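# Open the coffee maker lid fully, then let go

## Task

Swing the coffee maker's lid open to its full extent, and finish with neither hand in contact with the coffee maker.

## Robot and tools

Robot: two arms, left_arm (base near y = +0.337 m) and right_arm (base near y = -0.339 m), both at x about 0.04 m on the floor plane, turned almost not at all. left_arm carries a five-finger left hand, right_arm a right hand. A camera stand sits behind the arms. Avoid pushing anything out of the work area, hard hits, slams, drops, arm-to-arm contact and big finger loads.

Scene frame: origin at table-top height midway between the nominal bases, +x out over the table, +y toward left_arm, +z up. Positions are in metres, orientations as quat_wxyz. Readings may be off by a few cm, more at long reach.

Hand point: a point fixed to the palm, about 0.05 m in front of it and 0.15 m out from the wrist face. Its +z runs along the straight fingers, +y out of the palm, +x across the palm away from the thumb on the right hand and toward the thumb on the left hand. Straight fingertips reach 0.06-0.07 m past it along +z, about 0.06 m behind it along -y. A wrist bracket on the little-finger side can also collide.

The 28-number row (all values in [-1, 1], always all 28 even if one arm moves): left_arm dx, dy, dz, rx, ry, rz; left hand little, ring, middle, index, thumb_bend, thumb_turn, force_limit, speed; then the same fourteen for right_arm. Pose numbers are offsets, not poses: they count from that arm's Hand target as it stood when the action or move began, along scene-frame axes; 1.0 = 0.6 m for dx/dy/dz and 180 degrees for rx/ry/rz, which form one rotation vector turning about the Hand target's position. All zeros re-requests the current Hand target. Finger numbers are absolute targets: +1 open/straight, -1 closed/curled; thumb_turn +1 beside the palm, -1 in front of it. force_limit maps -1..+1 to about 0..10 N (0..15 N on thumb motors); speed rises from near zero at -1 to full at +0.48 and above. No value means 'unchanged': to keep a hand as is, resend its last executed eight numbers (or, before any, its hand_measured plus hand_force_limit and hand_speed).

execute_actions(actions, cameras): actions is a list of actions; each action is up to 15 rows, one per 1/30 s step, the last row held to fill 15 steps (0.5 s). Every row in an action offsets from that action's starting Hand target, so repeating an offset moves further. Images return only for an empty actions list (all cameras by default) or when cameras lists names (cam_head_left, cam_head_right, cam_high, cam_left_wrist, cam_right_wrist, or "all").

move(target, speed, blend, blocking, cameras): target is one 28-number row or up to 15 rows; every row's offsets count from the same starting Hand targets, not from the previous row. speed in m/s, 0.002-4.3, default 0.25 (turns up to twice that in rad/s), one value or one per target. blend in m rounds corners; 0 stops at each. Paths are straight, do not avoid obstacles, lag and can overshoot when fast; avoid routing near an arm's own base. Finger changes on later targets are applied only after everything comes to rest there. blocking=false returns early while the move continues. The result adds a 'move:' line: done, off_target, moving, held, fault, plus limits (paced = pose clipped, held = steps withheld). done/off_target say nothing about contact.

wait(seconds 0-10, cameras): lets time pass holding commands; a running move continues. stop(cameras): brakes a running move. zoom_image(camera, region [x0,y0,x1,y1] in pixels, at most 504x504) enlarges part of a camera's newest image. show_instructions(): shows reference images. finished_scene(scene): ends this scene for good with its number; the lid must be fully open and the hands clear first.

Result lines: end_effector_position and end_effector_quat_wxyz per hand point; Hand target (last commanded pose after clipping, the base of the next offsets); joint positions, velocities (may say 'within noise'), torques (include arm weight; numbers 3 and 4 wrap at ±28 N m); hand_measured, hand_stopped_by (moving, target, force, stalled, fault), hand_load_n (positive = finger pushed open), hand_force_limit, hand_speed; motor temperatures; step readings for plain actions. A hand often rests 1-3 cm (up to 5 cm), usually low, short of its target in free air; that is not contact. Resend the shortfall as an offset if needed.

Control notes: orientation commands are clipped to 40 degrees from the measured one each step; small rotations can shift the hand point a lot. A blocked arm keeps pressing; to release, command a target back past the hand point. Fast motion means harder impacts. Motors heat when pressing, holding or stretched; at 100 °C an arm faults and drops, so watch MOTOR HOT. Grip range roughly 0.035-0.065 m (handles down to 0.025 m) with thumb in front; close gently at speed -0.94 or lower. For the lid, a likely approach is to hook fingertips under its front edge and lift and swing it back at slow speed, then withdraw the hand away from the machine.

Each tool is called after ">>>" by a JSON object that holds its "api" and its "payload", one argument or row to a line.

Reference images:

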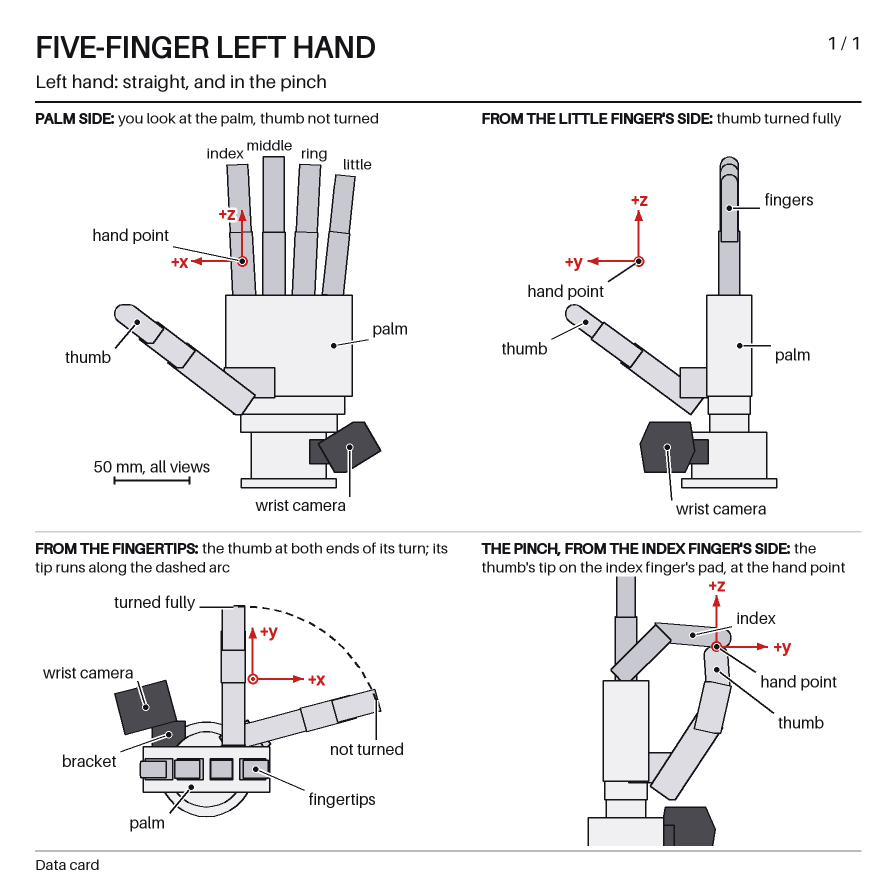

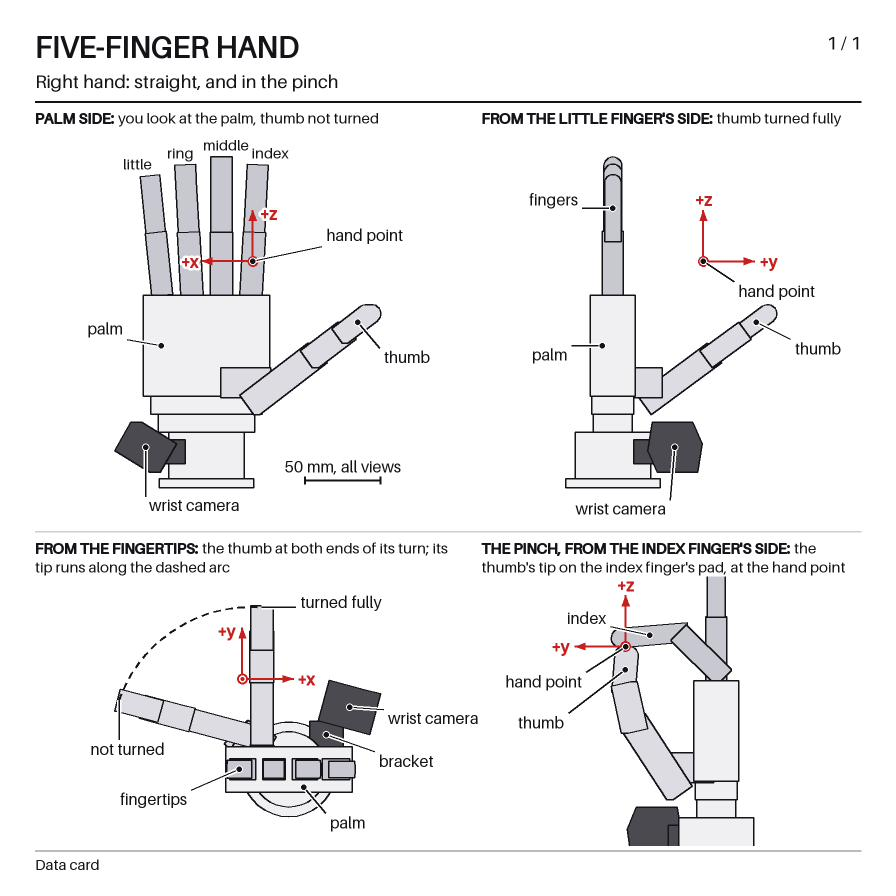

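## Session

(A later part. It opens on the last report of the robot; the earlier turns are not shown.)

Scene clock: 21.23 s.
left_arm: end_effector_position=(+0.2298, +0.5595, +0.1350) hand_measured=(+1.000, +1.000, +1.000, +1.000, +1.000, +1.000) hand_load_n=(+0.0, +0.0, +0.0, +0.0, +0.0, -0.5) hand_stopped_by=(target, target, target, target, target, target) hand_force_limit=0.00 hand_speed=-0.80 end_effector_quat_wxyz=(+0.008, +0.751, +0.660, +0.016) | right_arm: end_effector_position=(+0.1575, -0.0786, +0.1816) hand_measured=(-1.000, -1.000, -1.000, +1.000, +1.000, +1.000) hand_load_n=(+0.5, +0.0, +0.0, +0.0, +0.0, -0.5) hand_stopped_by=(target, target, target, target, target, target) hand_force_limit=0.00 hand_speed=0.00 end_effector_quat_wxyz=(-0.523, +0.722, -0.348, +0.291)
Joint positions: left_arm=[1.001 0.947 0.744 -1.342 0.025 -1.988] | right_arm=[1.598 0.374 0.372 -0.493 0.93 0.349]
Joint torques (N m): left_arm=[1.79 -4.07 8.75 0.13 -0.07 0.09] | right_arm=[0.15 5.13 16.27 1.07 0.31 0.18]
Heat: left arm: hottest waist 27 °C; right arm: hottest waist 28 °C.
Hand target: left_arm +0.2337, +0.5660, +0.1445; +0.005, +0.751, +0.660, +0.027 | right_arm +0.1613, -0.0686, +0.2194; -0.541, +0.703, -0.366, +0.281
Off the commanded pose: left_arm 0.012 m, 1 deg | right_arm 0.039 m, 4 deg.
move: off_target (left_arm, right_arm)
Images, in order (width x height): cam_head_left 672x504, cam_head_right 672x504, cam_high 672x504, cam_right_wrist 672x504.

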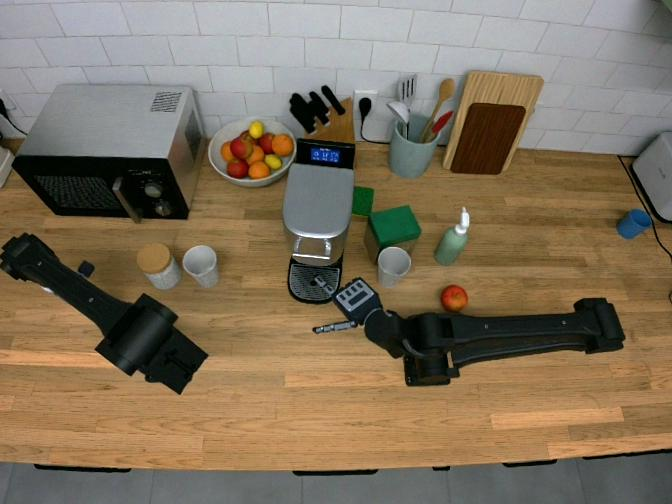

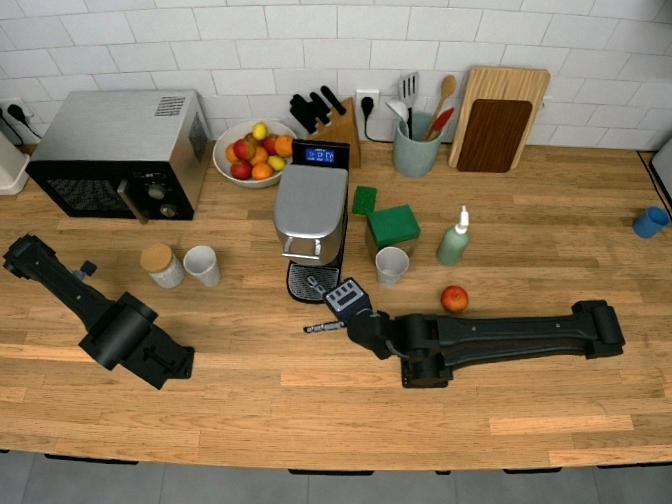

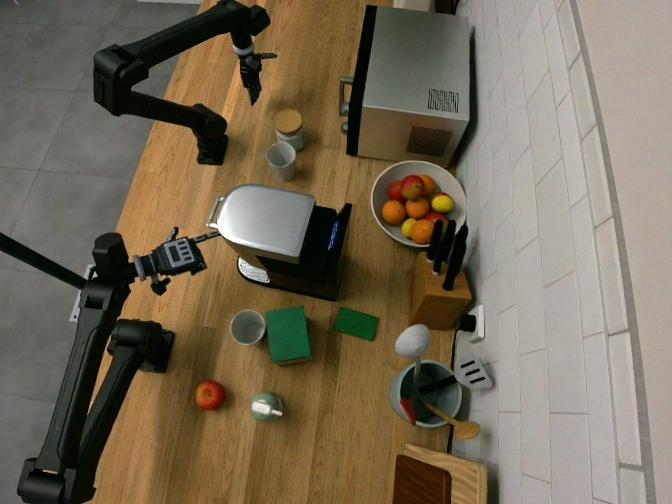

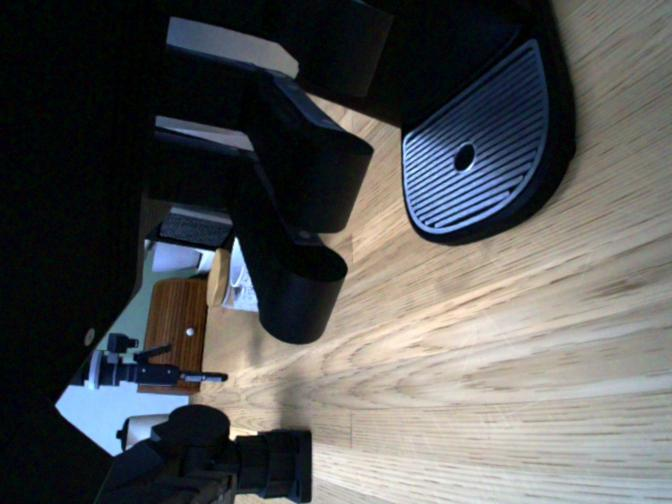

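>>> {"api": "move", "payload": {
  "target": [0,0,0,0,0,0,1,1,1,1,1,1,0,-0.8,0.042,0.01,0.035,0,0,0,-1,-1,-1,1,1,1,0,0],
  "speed": 0.1,
  "cameras": ["cam_head_left","cam_high","cam_head_right"]
}}

>>> {"api": "zoom_image", "payload": {
  "camera": "cam_head_left",
  "region": [270, 210, 390, 330]
}}

>>> {"api": "zoom_image", "payload": {
  "camera": "cam_head_right",
  "region": [270, 210, 390, 330]
}}

>>> {"api": "zoom_image", "payload": {
  "camera": "cam_high",
  "region": [160, 170, 280, 290]
}}

Scene clock: 22.87 s.
left_arm: end_effector_position=(+0.2298, +0.5595, +0.1350) hand_measured=(+1.000, +1.000, +1.000, +1.000, +1.000, +1.000) hand_load_n=(+0.0, +0.0, +0.0, +0.0, +0.0, +0.0) hand_stopped_by=(target, target, target, target, target, target) hand_force_limit=0.00 hand_speed=-0.80 end_effector_quat_wxyz=(+0.008, +0.751, +0.660, +0.016) | right_arm: end_effector_position=(+0.1792, -0.0747, +0.1980) hand_measured=(-1.000, -1.000, -1.000, +1.000, +1.000, +1.000) hand_load_n=(+0.0, +0.0, +0.0, +0.0, +0.0, +0.0) hand_stopped_by=(target, target, target, target, target, target) hand_force_limit=0.00 hand_speed=0.00 end_effector_quat_wxyz=(-0.515, +0.725, -0.357, +0.285)
Joint positions: left_arm=[1.001 0.947 0.744 -1.342 0.025 -1.988] | right_arm=[1.437 0.399 0.42 -0.468 0.783 0.28]
Joint torques (N m): left_arm=[1.79 -4.07 8.75 0.13 -0.07 0.08] | right_arm=[0.97 5.01 16.27 2.26 0.26 -0.02]
Motor temperatures (°C): left_arm=[27 25 25 20 22 19] | right_arm=[28 27 27 23 23 20]
Heat: left arm: hottest waist 27 °C; right arm: hottest waist 28 °C.
Hand target: left_arm +0.2337, +0.5660, +0.1445; +0.005, +0.751, +0.660, +0.027 | right_arm +0.1865, -0.0626, +0.2403; -0.541, +0.703, -0.366, +0.281
Off the commanded pose: left_arm 0.012 m, 1 deg | right_arm 0.045 m, 4 deg.
move: off_target (left_arm, right_arm)
Images, in order (width x height): cam_head_left 672x504, cam_head_right 672x504, cam_high 672x504.

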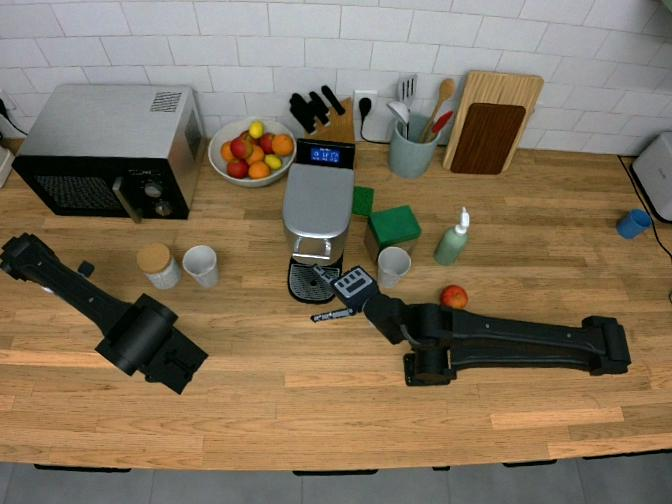

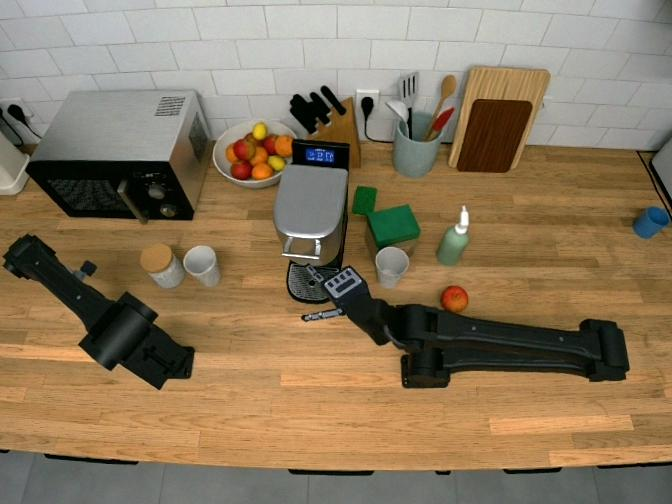

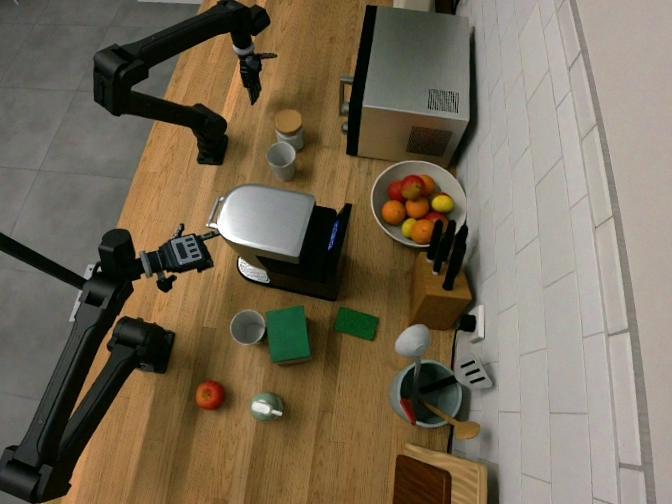

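Scaled by 4.200 from the camera's 672x504 image, which has a finer 960x720 frame.

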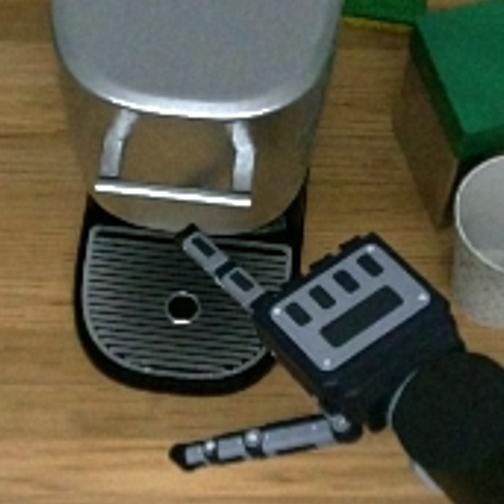

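Scaled by 4.200 from the camera's 672x504 image, which has a finer 960x720 frame.

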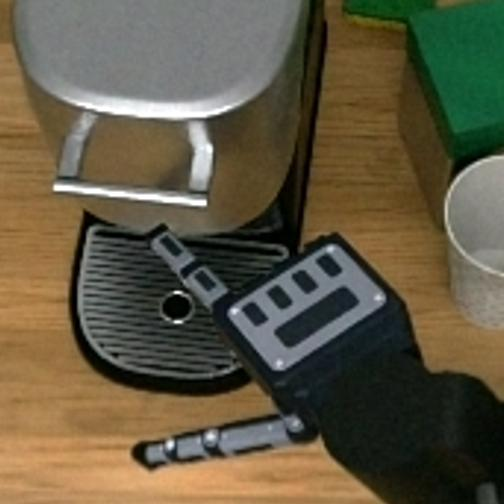

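Scaled by 4.200 from the camera's 672x504 image, which has a finer 960x720 frame.

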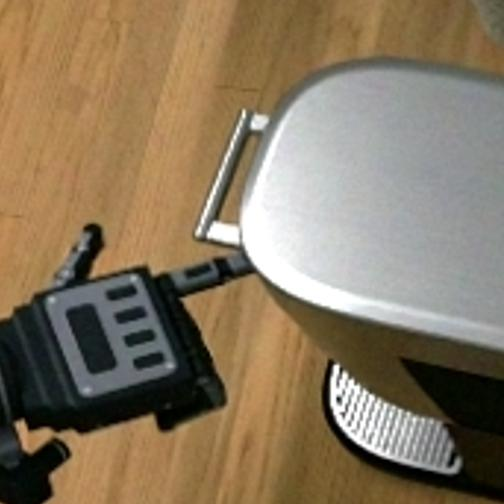

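>>> {"api": "move", "payload": {
  "target": [0,0,0,0,0,0,1,1,1,1,1,1,0,-0.8,0.0,0.0,0.12,0,0,0,-1,-1,-1,1,1,1,0,0],
  "speed": 0.1,
  "cameras": ["cam_head_left","cam_high","cam_head_right","cam_right_wrist"]
}}

>>> {"api": "zoom_image", "payload": {
  "camera": "cam_head_left",
  "region": [270, 210, 390, 330]
}}

>>> {"api": "zoom_image", "payload": {
  "camera": "cam_high",
  "region": [160, 170, 280, 290]
}}

Scene clock: 24.47 s.
left_arm: end_effector_position=(+0.2298, +0.5595, +0.1350) hand_measured=(+1.000, +1.000, +1.000, +1.000, +1.000, +1.000) hand_load_n=(+0.0, +0.0, +0.0, +0.0, +0.0, +0.0) hand_stopped_by=(target, target, target, target, target, target) hand_force_limit=0.00 hand_speed=-0.80 end_effector_quat_wxyz=(+0.008, +0.751, +0.660, +0.016) | right_arm: end_effector_position=(+0.1798, -0.0677, +0.2683) hand_measured=(-1.000, -1.000, -1.000, +1.000, +1.000, +1.000) hand_load_n=(+0.0, +0.0, +0.0, +0.0, +0.0, -0.5) hand_stopped_by=(target, target, target, target, target, target) hand_force_limit=0.00 hand_speed=0.00 end_effector_quat_wxyz=(-0.519, +0.723, -0.356, +0.283)
Joint positions: left_arm=[1.001 0.947 0.744 -1.342 0.025 -1.988] | right_arm=[1.436 0.445 0.607 -0.596 0.779 0.273]
Joint torques (N m): left_arm=[1.79 -4.13 8.75 0.12 -0.07 0.08] | right_arm=[-0.09 4.78 16.95 1.4 0.31 -0.05]
Heat: left arm: hottest waist 27 °C; right arm: hottest waist 28 °C.
Hand target: left_arm +0.2337, +0.5660, +0.1445; +0.005, +0.751, +0.660, +0.027 | right_arm +0.1865, -0.0626, +0.3123; -0.541, +0.703, -0.366, +0.280
Off the commanded pose: left_arm 0.012 m, 1 deg | right_arm 0.045 m, 4 deg.
move: off_target (left_arm, right_arm)
Images, in order (width x height): cam_head_left 672x504, cam_head_right 672x504, cam_high 672x504, cam_right_wrist 672x504.

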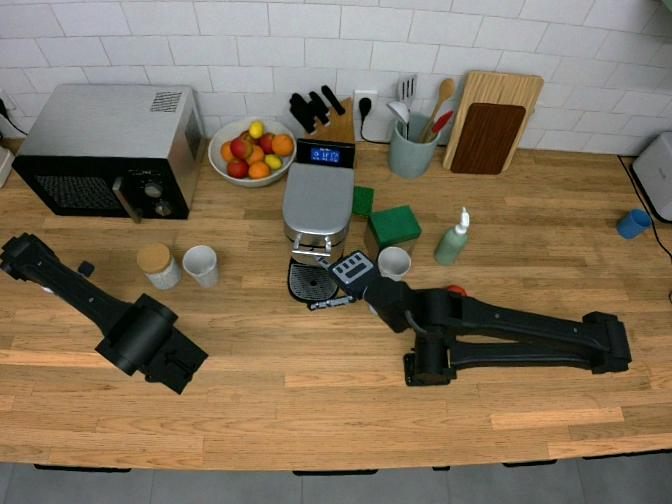

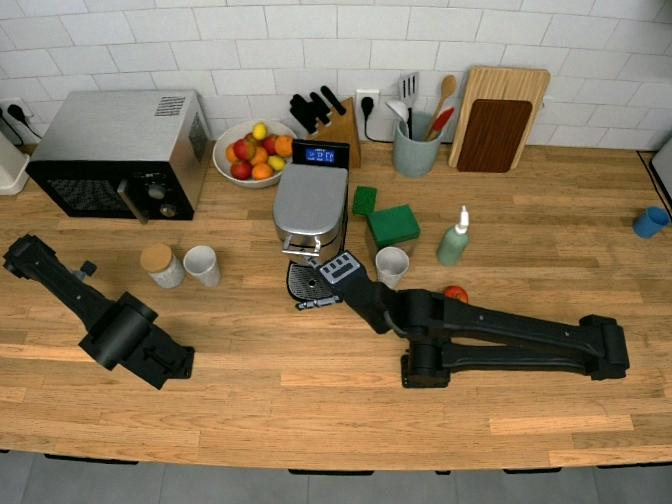

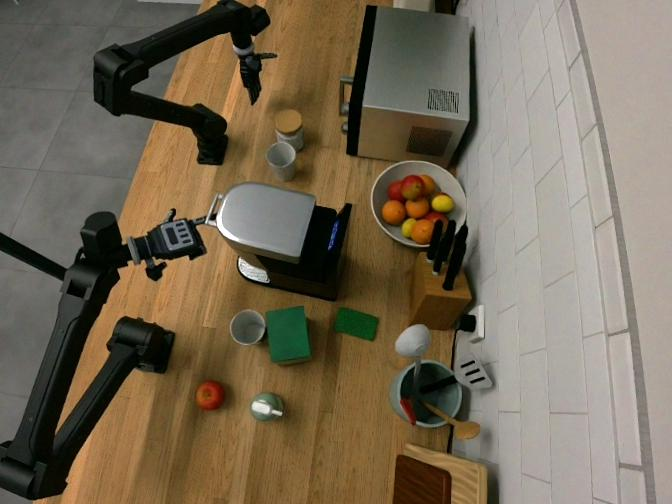

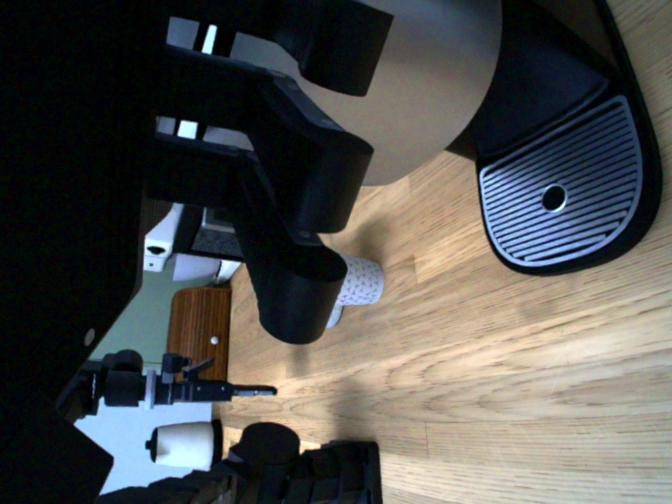

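Scaled by 4.200 from the camera's 672x504 image, which has a finer 960x720 frame.

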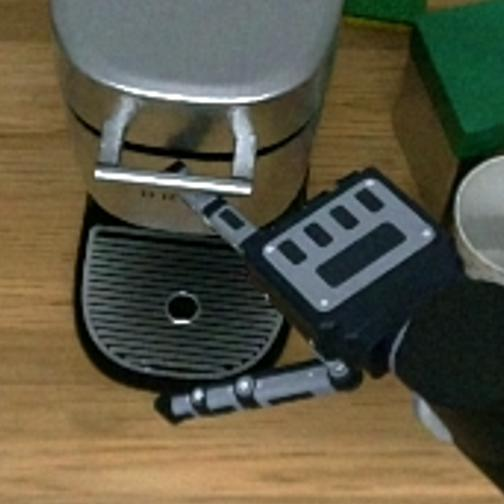

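Scaled by 4.200 from the camera's 672x504 image, which has a finer 960x720 frame.

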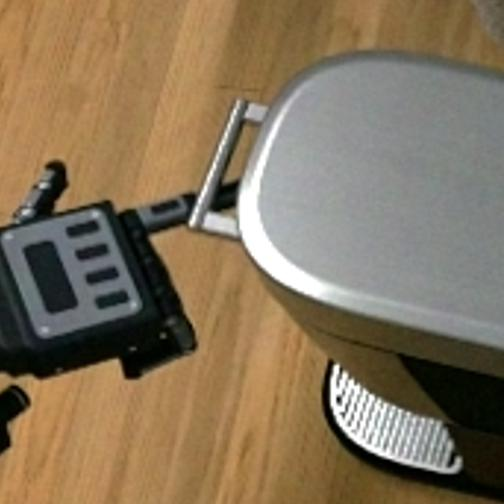

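>>> {"api": "move", "payload": {
  "target": [
    [0,0,0,0,0,0,1,1,1,1,1,1,0,-0.8,0.033,0.01,0.125,0.02,-0.03,0,-1,-1,-1,1,1,1,0,0],
    [0,0,0,0,0,0,1,1,1,1,1,1,0,-0.8,0.08,0.015,0.18,0.04,-0.06,0,-1,-1,-1,1,1,1,0,0]
  ],
  "speed": 0.1,
  "blend": [0.02,0],
  "cameras": ["cam_head_left","cam_high","cam_head_right","cam_right_wrist"]
}}

>>> {"api": "zoom_image", "payload": {
  "camera": "cam_head_left",
  "region": [250, 150, 410, 310]
}}

>>> {"api": "zoom_image", "payload": {
  "camera": "cam_high",
  "region": [160, 150, 320, 310]
}}

Scene clock: 26.97 s.
left_arm: end_effector_position=(+0.2298, +0.5595, +0.1350) hand_measured=(+1.000, +1.000, +1.000, +1.000, +1.000, +1.000) hand_load_n=(+0.0, +0.0, +0.0, +0.0, +0.0, +0.0) hand_stopped_by=(target, target, target, target, target, target) hand_force_limit=0.00 hand_speed=-0.80 end_effector_quat_wxyz=(+0.008, +0.751, +0.660, +0.016) | right_arm: end_effector_position=(+0.2249, -0.0535, +0.3799) hand_measured=(-1.000, -1.000, -1.000, +1.000, +1.000, +1.000) hand_load_n=(+0.0, +0.0, +0.0, +0.0, +0.0, +0.0) hand_stopped_by=(target, target, target, target, target, target) hand_force_limit=0.00 hand_speed=0.00 end_effector_quat_wxyz=(-0.598, +0.662, -0.324, +0.315)
Joint positions: left_arm=[1.001 0.947 0.744 -1.342 0.025 -1.988] | right_arm=[1.245 0.479 0.745 -0.373 0.616 0.033]
Joint torques (N m): left_arm=[1.79 -4.13 8.76 0.13 -0.07 0.08] | right_arm=[-0.67 4.89 15.65 2.26 0.15 -0.04]
Heat: left arm: hottest waist 27 °C; right arm: hottest waist 28 °C.
Hand target: left_arm +0.2337, +0.5660, +0.1445; +0.005, +0.751, +0.660, +0.027 | right_arm +0.2344, -0.0536, +0.4204; -0.616, +0.638, -0.331, +0.322
Off the commanded pose: left_arm 0.012 m, 1 deg | right_arm 0.042 m, 4 deg.
move: off_target (left_arm, right_arm)
Images, in order (width x height): cam_head_left 672x504, cam_head_right 672x504, cam_high 672x504, cam_right_wrist 672x504.

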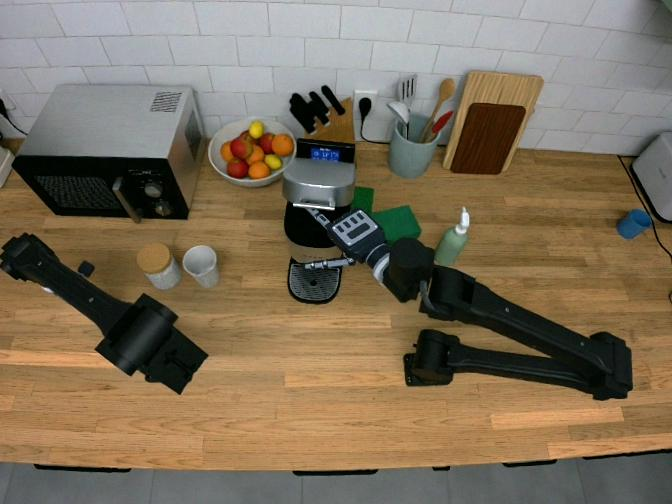

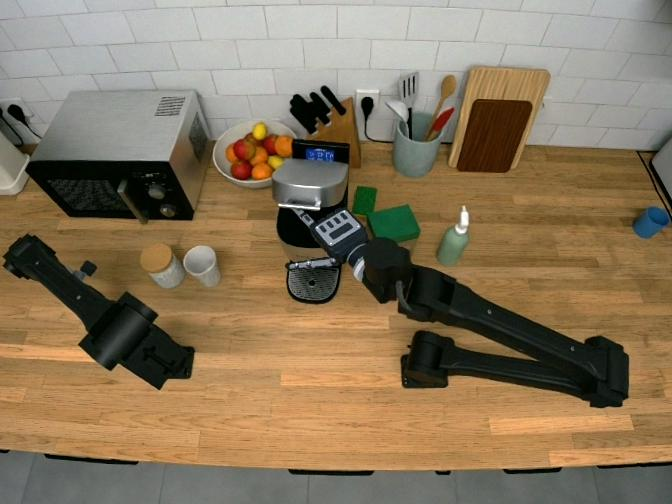

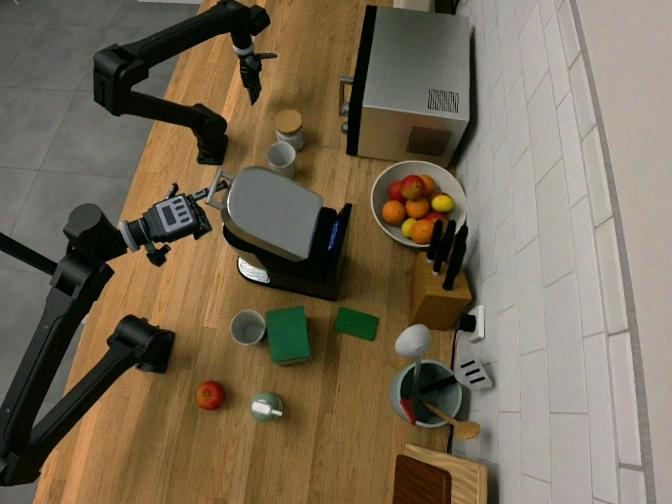

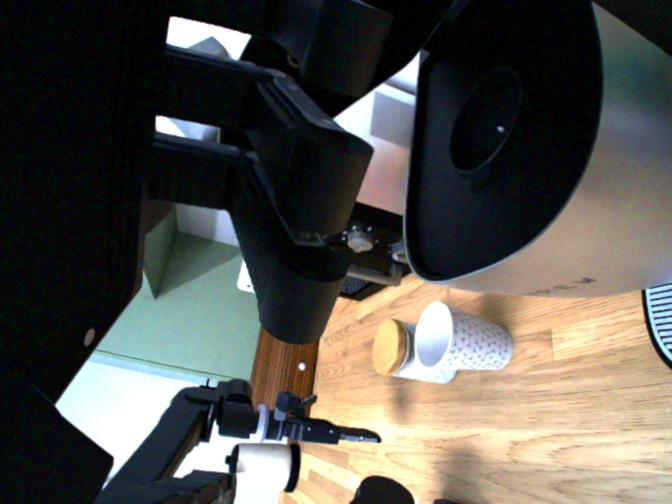

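Scaled by 3.150 from the camera's 672x504 image, which has a finer 960x720 frame.

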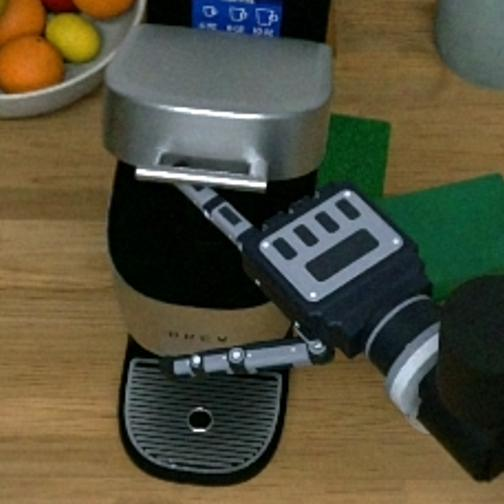

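Scaled by 3.150 from the camera's 672x504 image, which has a finer 960x720 frame.

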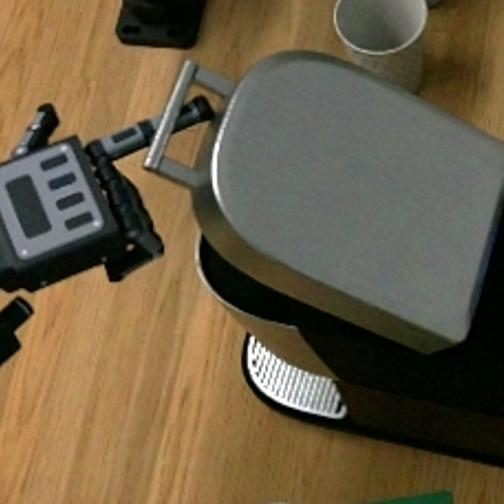

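>>> {"api": "move", "payload": {
  "target": [
    [0,0,0,0,0,0,1,1,1,1,1,1,0,-0.8,0.083,0.017,0.09,0.025,-0.037,0,-1,-1,-1,1,1,1,0,0],
    [0,0,0,0,0,0,1,1,1,1,1,1,0,-0.8,0.167,0.033,0.13,0.05,-0.075,0,-1,-1,-1,1,1,1,0,0]
  ],
  "speed": 0.1,
  "blend": [0.02,0],
  "cameras": ["cam_head_left","cam_high","cam_head_right","cam_right_wrist"]
}}

>>> {"api": "zoom_image", "payload": {
  "camera": "cam_head_left",
  "region": [250, 130, 410, 290]
}}

>>> {"api": "zoom_image", "payload": {
  "camera": "cam_high",
  "region": [160, 130, 340, 310]
}}

Scene clock: 29.37 s.
left_arm: end_effector_position=(+0.2298, +0.5595, +0.1350) hand_measured=(+1.000, +1.000, +1.000, +1.000, +1.000, +1.000) hand_load_n=(+0.0, +0.0, +0.0, +0.0, +0.0, +0.0) hand_stopped_by=(target, target, target, target, target, target) hand_force_limit=0.00 hand_speed=-0.80 end_effector_quat_wxyz=(+0.008, +0.751, +0.660, +0.016) | right_arm: end_effector_position=(+0.3337, -0.0393, +0.4536) hand_measured=(-1.000, -1.000, -1.000, +1.000, +1.000, +1.000) hand_load_n=(+0.0, +0.0, +0.0, -0.5, +0.0, +0.0) hand_stopped_by=(target, target, target, target, target, target) hand_force_limit=0.00 hand_speed=0.00 end_effector_quat_wxyz=(+0.675, -0.569, +0.295, -0.365)
Joint positions: left_arm=[1.001 0.947 0.744 -1.342 0.025 -1.988] | right_arm=[0.84 0.661 0.788 0.058 0.244 -0.063]
Joint torques (N m): left_arm=[1.79 -4.07 8.75 0.13 -0.07 0.08] | right_arm=[0.91 2.37 16.21 2.37 -0.64 -0.05]
Heat: left arm: hottest waist 27 °C; right arm: hottest elbow 29 °C.
Hand target: left_arm +0.2337, +0.5660, +0.1445; +0.005, +0.751, +0.660, +0.027 | right_arm +0.3347, -0.0337, +0.4982; +0.699, -0.546, +0.280, -0.368
Off the commanded pose: left_arm 0.012 m, 1 deg | right_arm 0.045 m, 4 deg.
move: off_target (left_arm, right_arm)
Images, in order (width x height): cam_head_left 672x504, cam_head_right 672x504, cam_high 672x504, cam_right_wrist 672x504.

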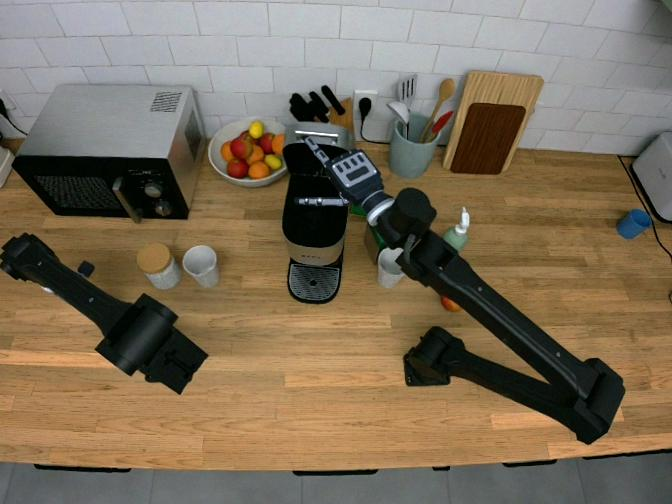

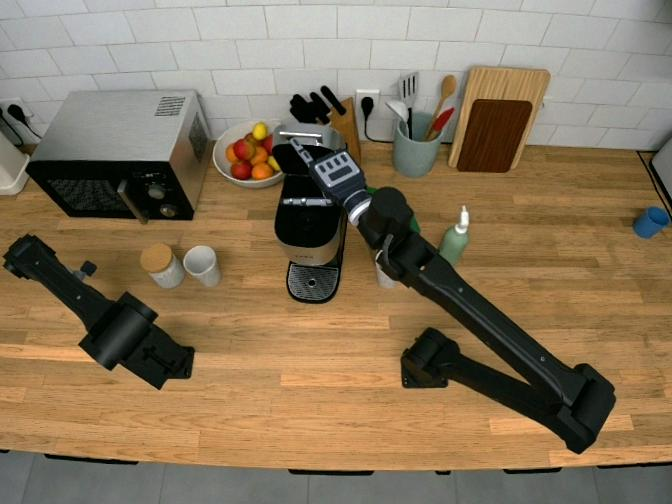

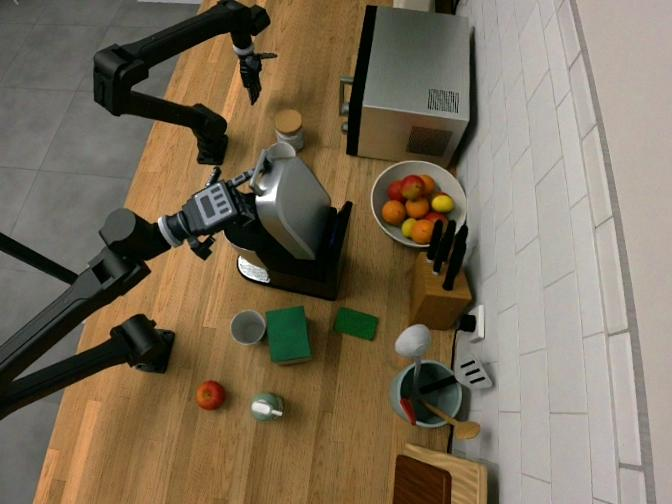

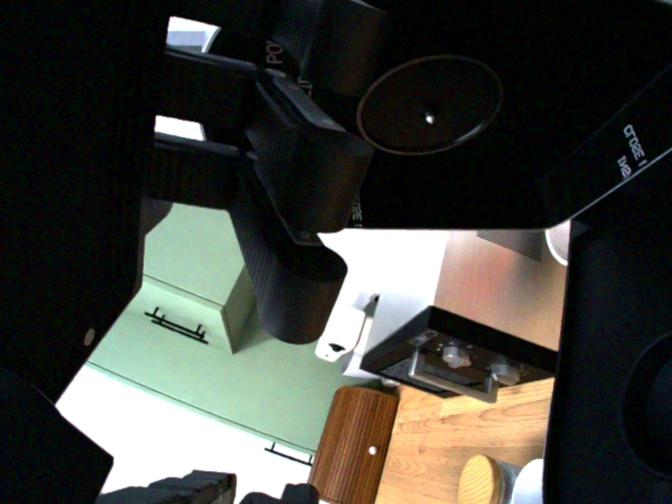

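Scaled by 3.150 from the camera's 672x504 image, which has a finer 960x720 frame.

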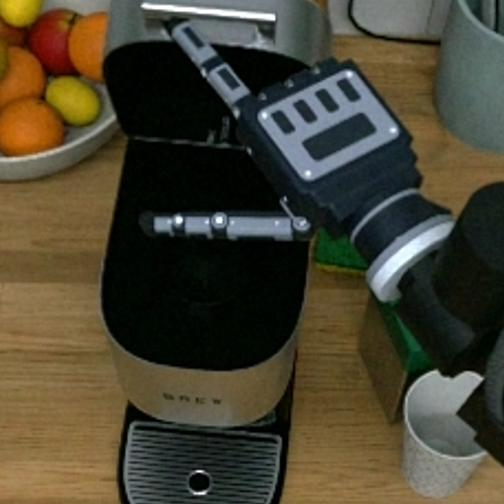

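Scaled by 2.800 from the camera's 672x504 image, which has a finer 960x720 frame.

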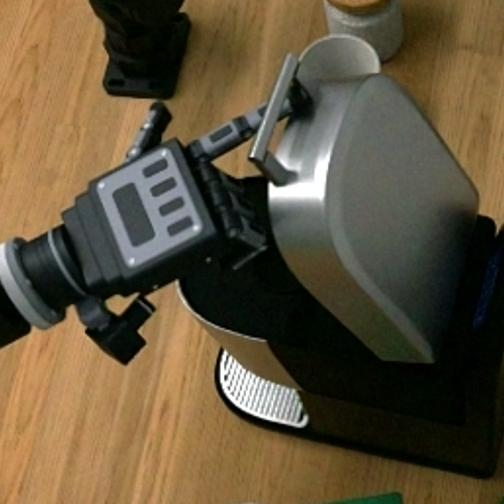

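>>> {"api": "move", "payload": {
  "target": [
    [0,0,0,0,0,0,1,1,1,1,1,1,0,-0.8,0.13,0.0,0.0,0.01,-0.015,0,-1,-1,-1,1,1,1,0,0]
  ],
  "speed": 0.08,
  "cameras": ["cam_head_left","cam_high","cam_head_right","cam_right_wrist"]
}}

>>> {"api": "zoom_image", "payload": {
  "camera": "cam_head_left",
  "region": [250, 100, 410, 260]
}}

>>> {"api": "zoom_image", "payload": {
  "camera": "cam_high",
  "region": [180, 110, 360, 290]
}}

Scene clock: 31.33 s.
left_arm: end_effector_position=(+0.2298, +0.5595, +0.1350) hand_measured=(+1.000, +1.000, +1.000, +1.000, +1.000, +1.000) hand_load_n=(+0.0, +0.0, +0.0, +0.0, +0.0, +0.0) hand_stopped_by=(target, target, target, target, target, target) hand_force_limit=0.00 hand_speed=-0.80 end_effector_quat_wxyz=(+0.008, +0.751, +0.660, +0.016) | right_arm: end_effector_position=(+0.4040, -0.0329, +0.4475) hand_measured=(-1.000, -1.000, -1.000, +1.000, +1.000, +1.000) hand_load_n=(+0.0, +0.0, +0.0, +0.0, +0.0, +0.0) hand_stopped_by=(target, target, target, target, target, target) hand_force_limit=0.00 hand_speed=0.00 end_effector_quat_wxyz=(+0.691, -0.559, +0.276, -0.365)
Joint positions: left_arm=[1.001 0.947 0.744 -1.342 0.025 -1.988] | right_arm=[0.642 0.834 0.81 0.249 0.021 -0.031]
Joint torques (N m): left_arm=[1.79 -4.13 8.75 0.13 -0.07 0.08] | right_arm=[0.15 -0.79 16.72 2.45 0 0.11]
Heat: left arm: hottest waist 27 °C; right arm: hottest elbow 30 °C.
Hand target: left_arm +0.2337, +0.5660, +0.1445; +0.005, +0.751, +0.660, +0.027 | right_arm +0.4127, -0.0337, +0.4983; +0.714, -0.526, +0.269, -0.376
Off the commanded pose: left_arm 0.012 m, 1 deg | right_arm 0.051 m, 5 deg.
move: off_target (left_arm, right_arm)
Images, in order (width x height): cam_head_left 672x504, cam_head_right 672x504, cam_high 672x504, cam_right_wrist 672x504.

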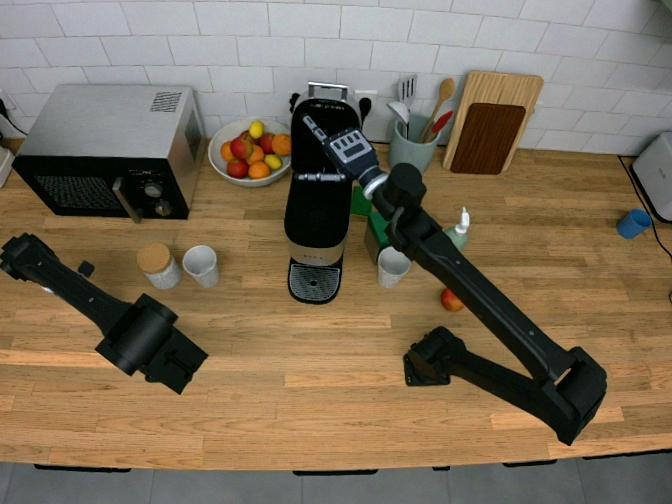

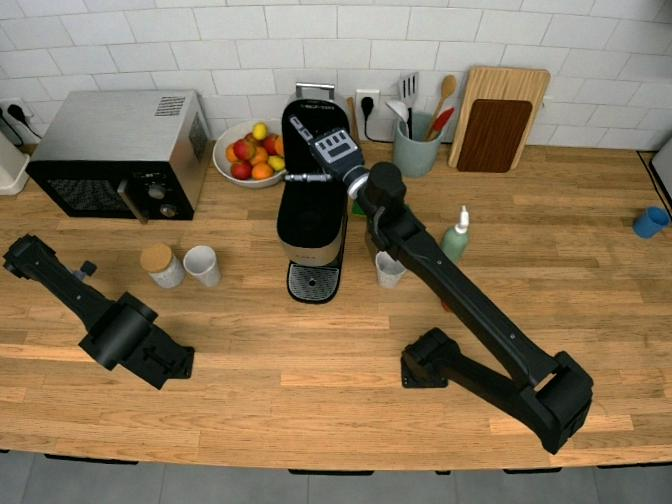

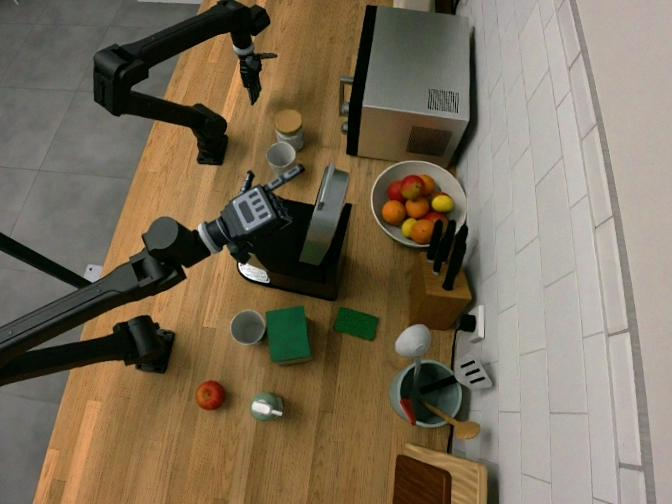

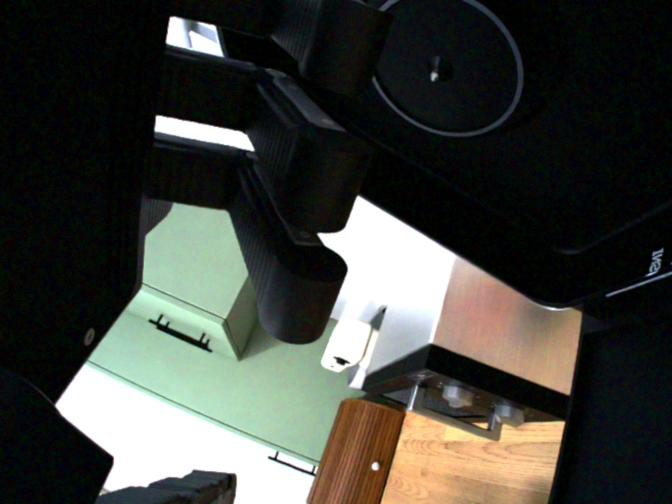

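Scaled by 3.150 from the camera's 672x504 image, which has a finer 960x720 frame.

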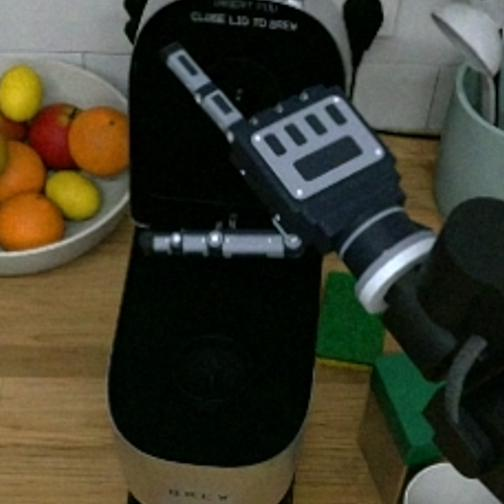

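Scaled by 2.800 from the camera's 672x504 image, which has a finer 960x720 frame.

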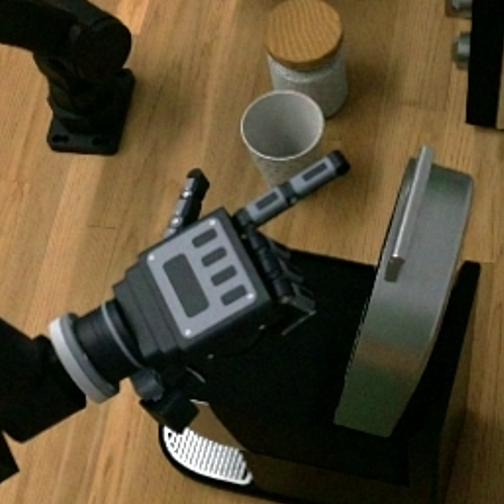

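>>> {"api": "move", "payload": {
  "target": [
    [0,0,0,0,0,0,1,1,1,1,1,1,0,-0.8,0.09,0.0,-0.03,0.0,0,0,-1,-1,-1,1,1,1,0,0]
  ],
  "speed": 0.08,
  "cameras": ["cam_head_left","cam_high","cam_right_wrist"]
}}

>>> {"api": "zoom_image", "payload": {
  "camera": "cam_head_left",
  "region": [250, 60, 410, 220]
}}

>>> {"api": "zoom_image", "payload": {
  "camera": "cam_high",
  "region": [220, 110, 400, 290]
}}

Scene clock: 32.97 s.
left_arm: end_effector_position=(+0.2298, +0.5595, +0.1350) hand_measured=(+1.000, +1.000, +1.000, +1.000, +1.000, +1.000) hand_load_n=(+0.0, +0.0, +0.0, +0.0, +0.0, +0.0) hand_stopped_by=(target, target, target, target, target, target) hand_force_limit=0.00 hand_speed=-0.80 end_effector_quat_wxyz=(+0.008, +0.751, +0.660, +0.016) | right_arm: end_effector_position=(+0.4557, -0.0335, +0.4307) hand_measured=(-1.000, -1.000, -1.000, +1.000, +1.000, +1.000) hand_load_n=(+0.0, +0.0, +0.0, +0.0, +0.0, +0.0) hand_stopped_by=(target, target, target, target, target, target) hand_force_limit=0.00 hand_speed=0.00 end_effector_quat_wxyz=(+0.693, -0.557, +0.279, -0.363)
Joint positions: left_arm=[1.001 0.947 0.744 -1.342 0.025 -1.988] | right_arm=[0.542 0.969 0.835 0.359 -0.074 -0.001]
Joint torques (N m): left_arm=[1.79 -4.07 8.76 0.13 -0.07 0.08] | right_arm=[0.26 -2.08 16.59 2.61 0 0.14]
Heat: left arm: hottest waist 27 °C; right arm: hottest elbow 31 °C.
Hand target: left_arm +0.2337, +0.5660, +0.1445; +0.005, +0.751, +0.660, +0.027 | right_arm +0.4667, -0.0338, +0.4804; +0.714, -0.526, +0.269, -0.376
Off the commanded pose: left_arm 0.012 m, 1 deg | right_arm 0.051 m, 5 deg.
move: off_target (left_arm, right_arm)
Images, in order (width x height): cam_head_left 672x504, cam_high 672x504, cam_right_wrist 672x504.

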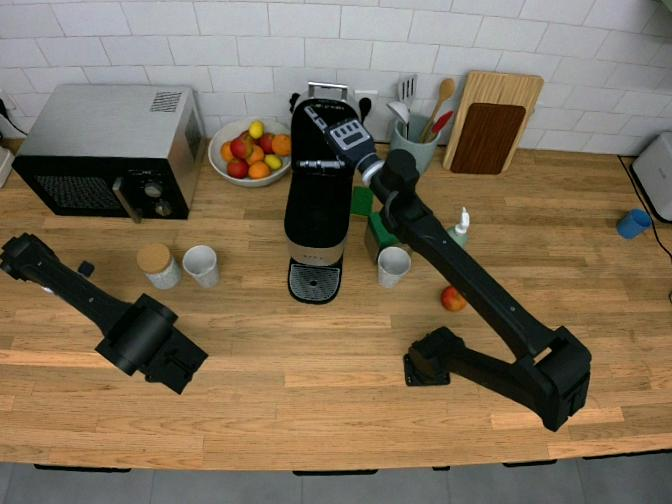

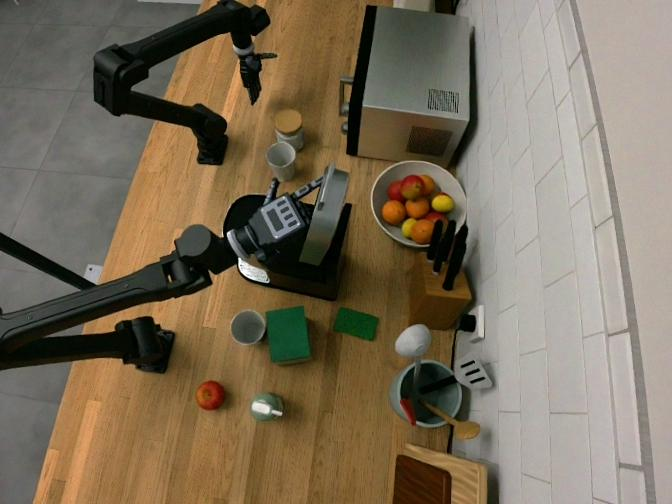

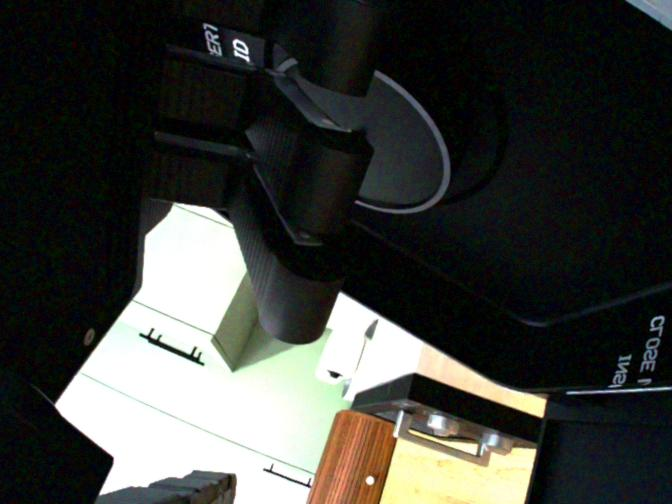

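Scaled by 3.150 from the camera's 672x504 image, which has a finer 960x720 frame.

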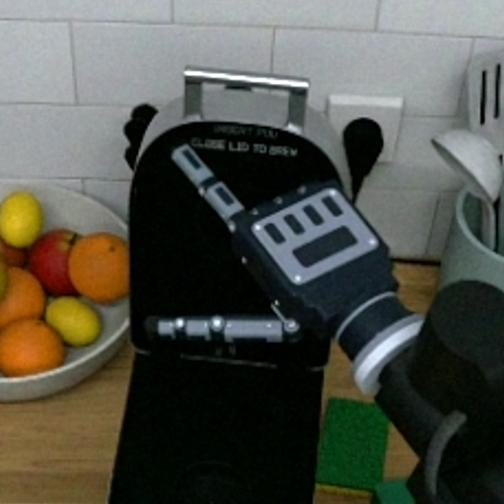

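Scaled by 2.800 from the camera's 672x504 image, which has a finer 960x720 frame.

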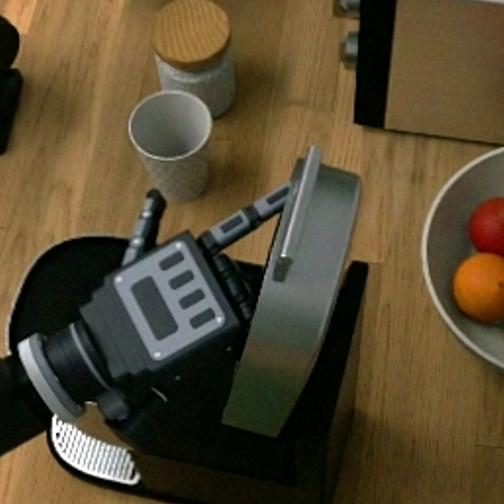

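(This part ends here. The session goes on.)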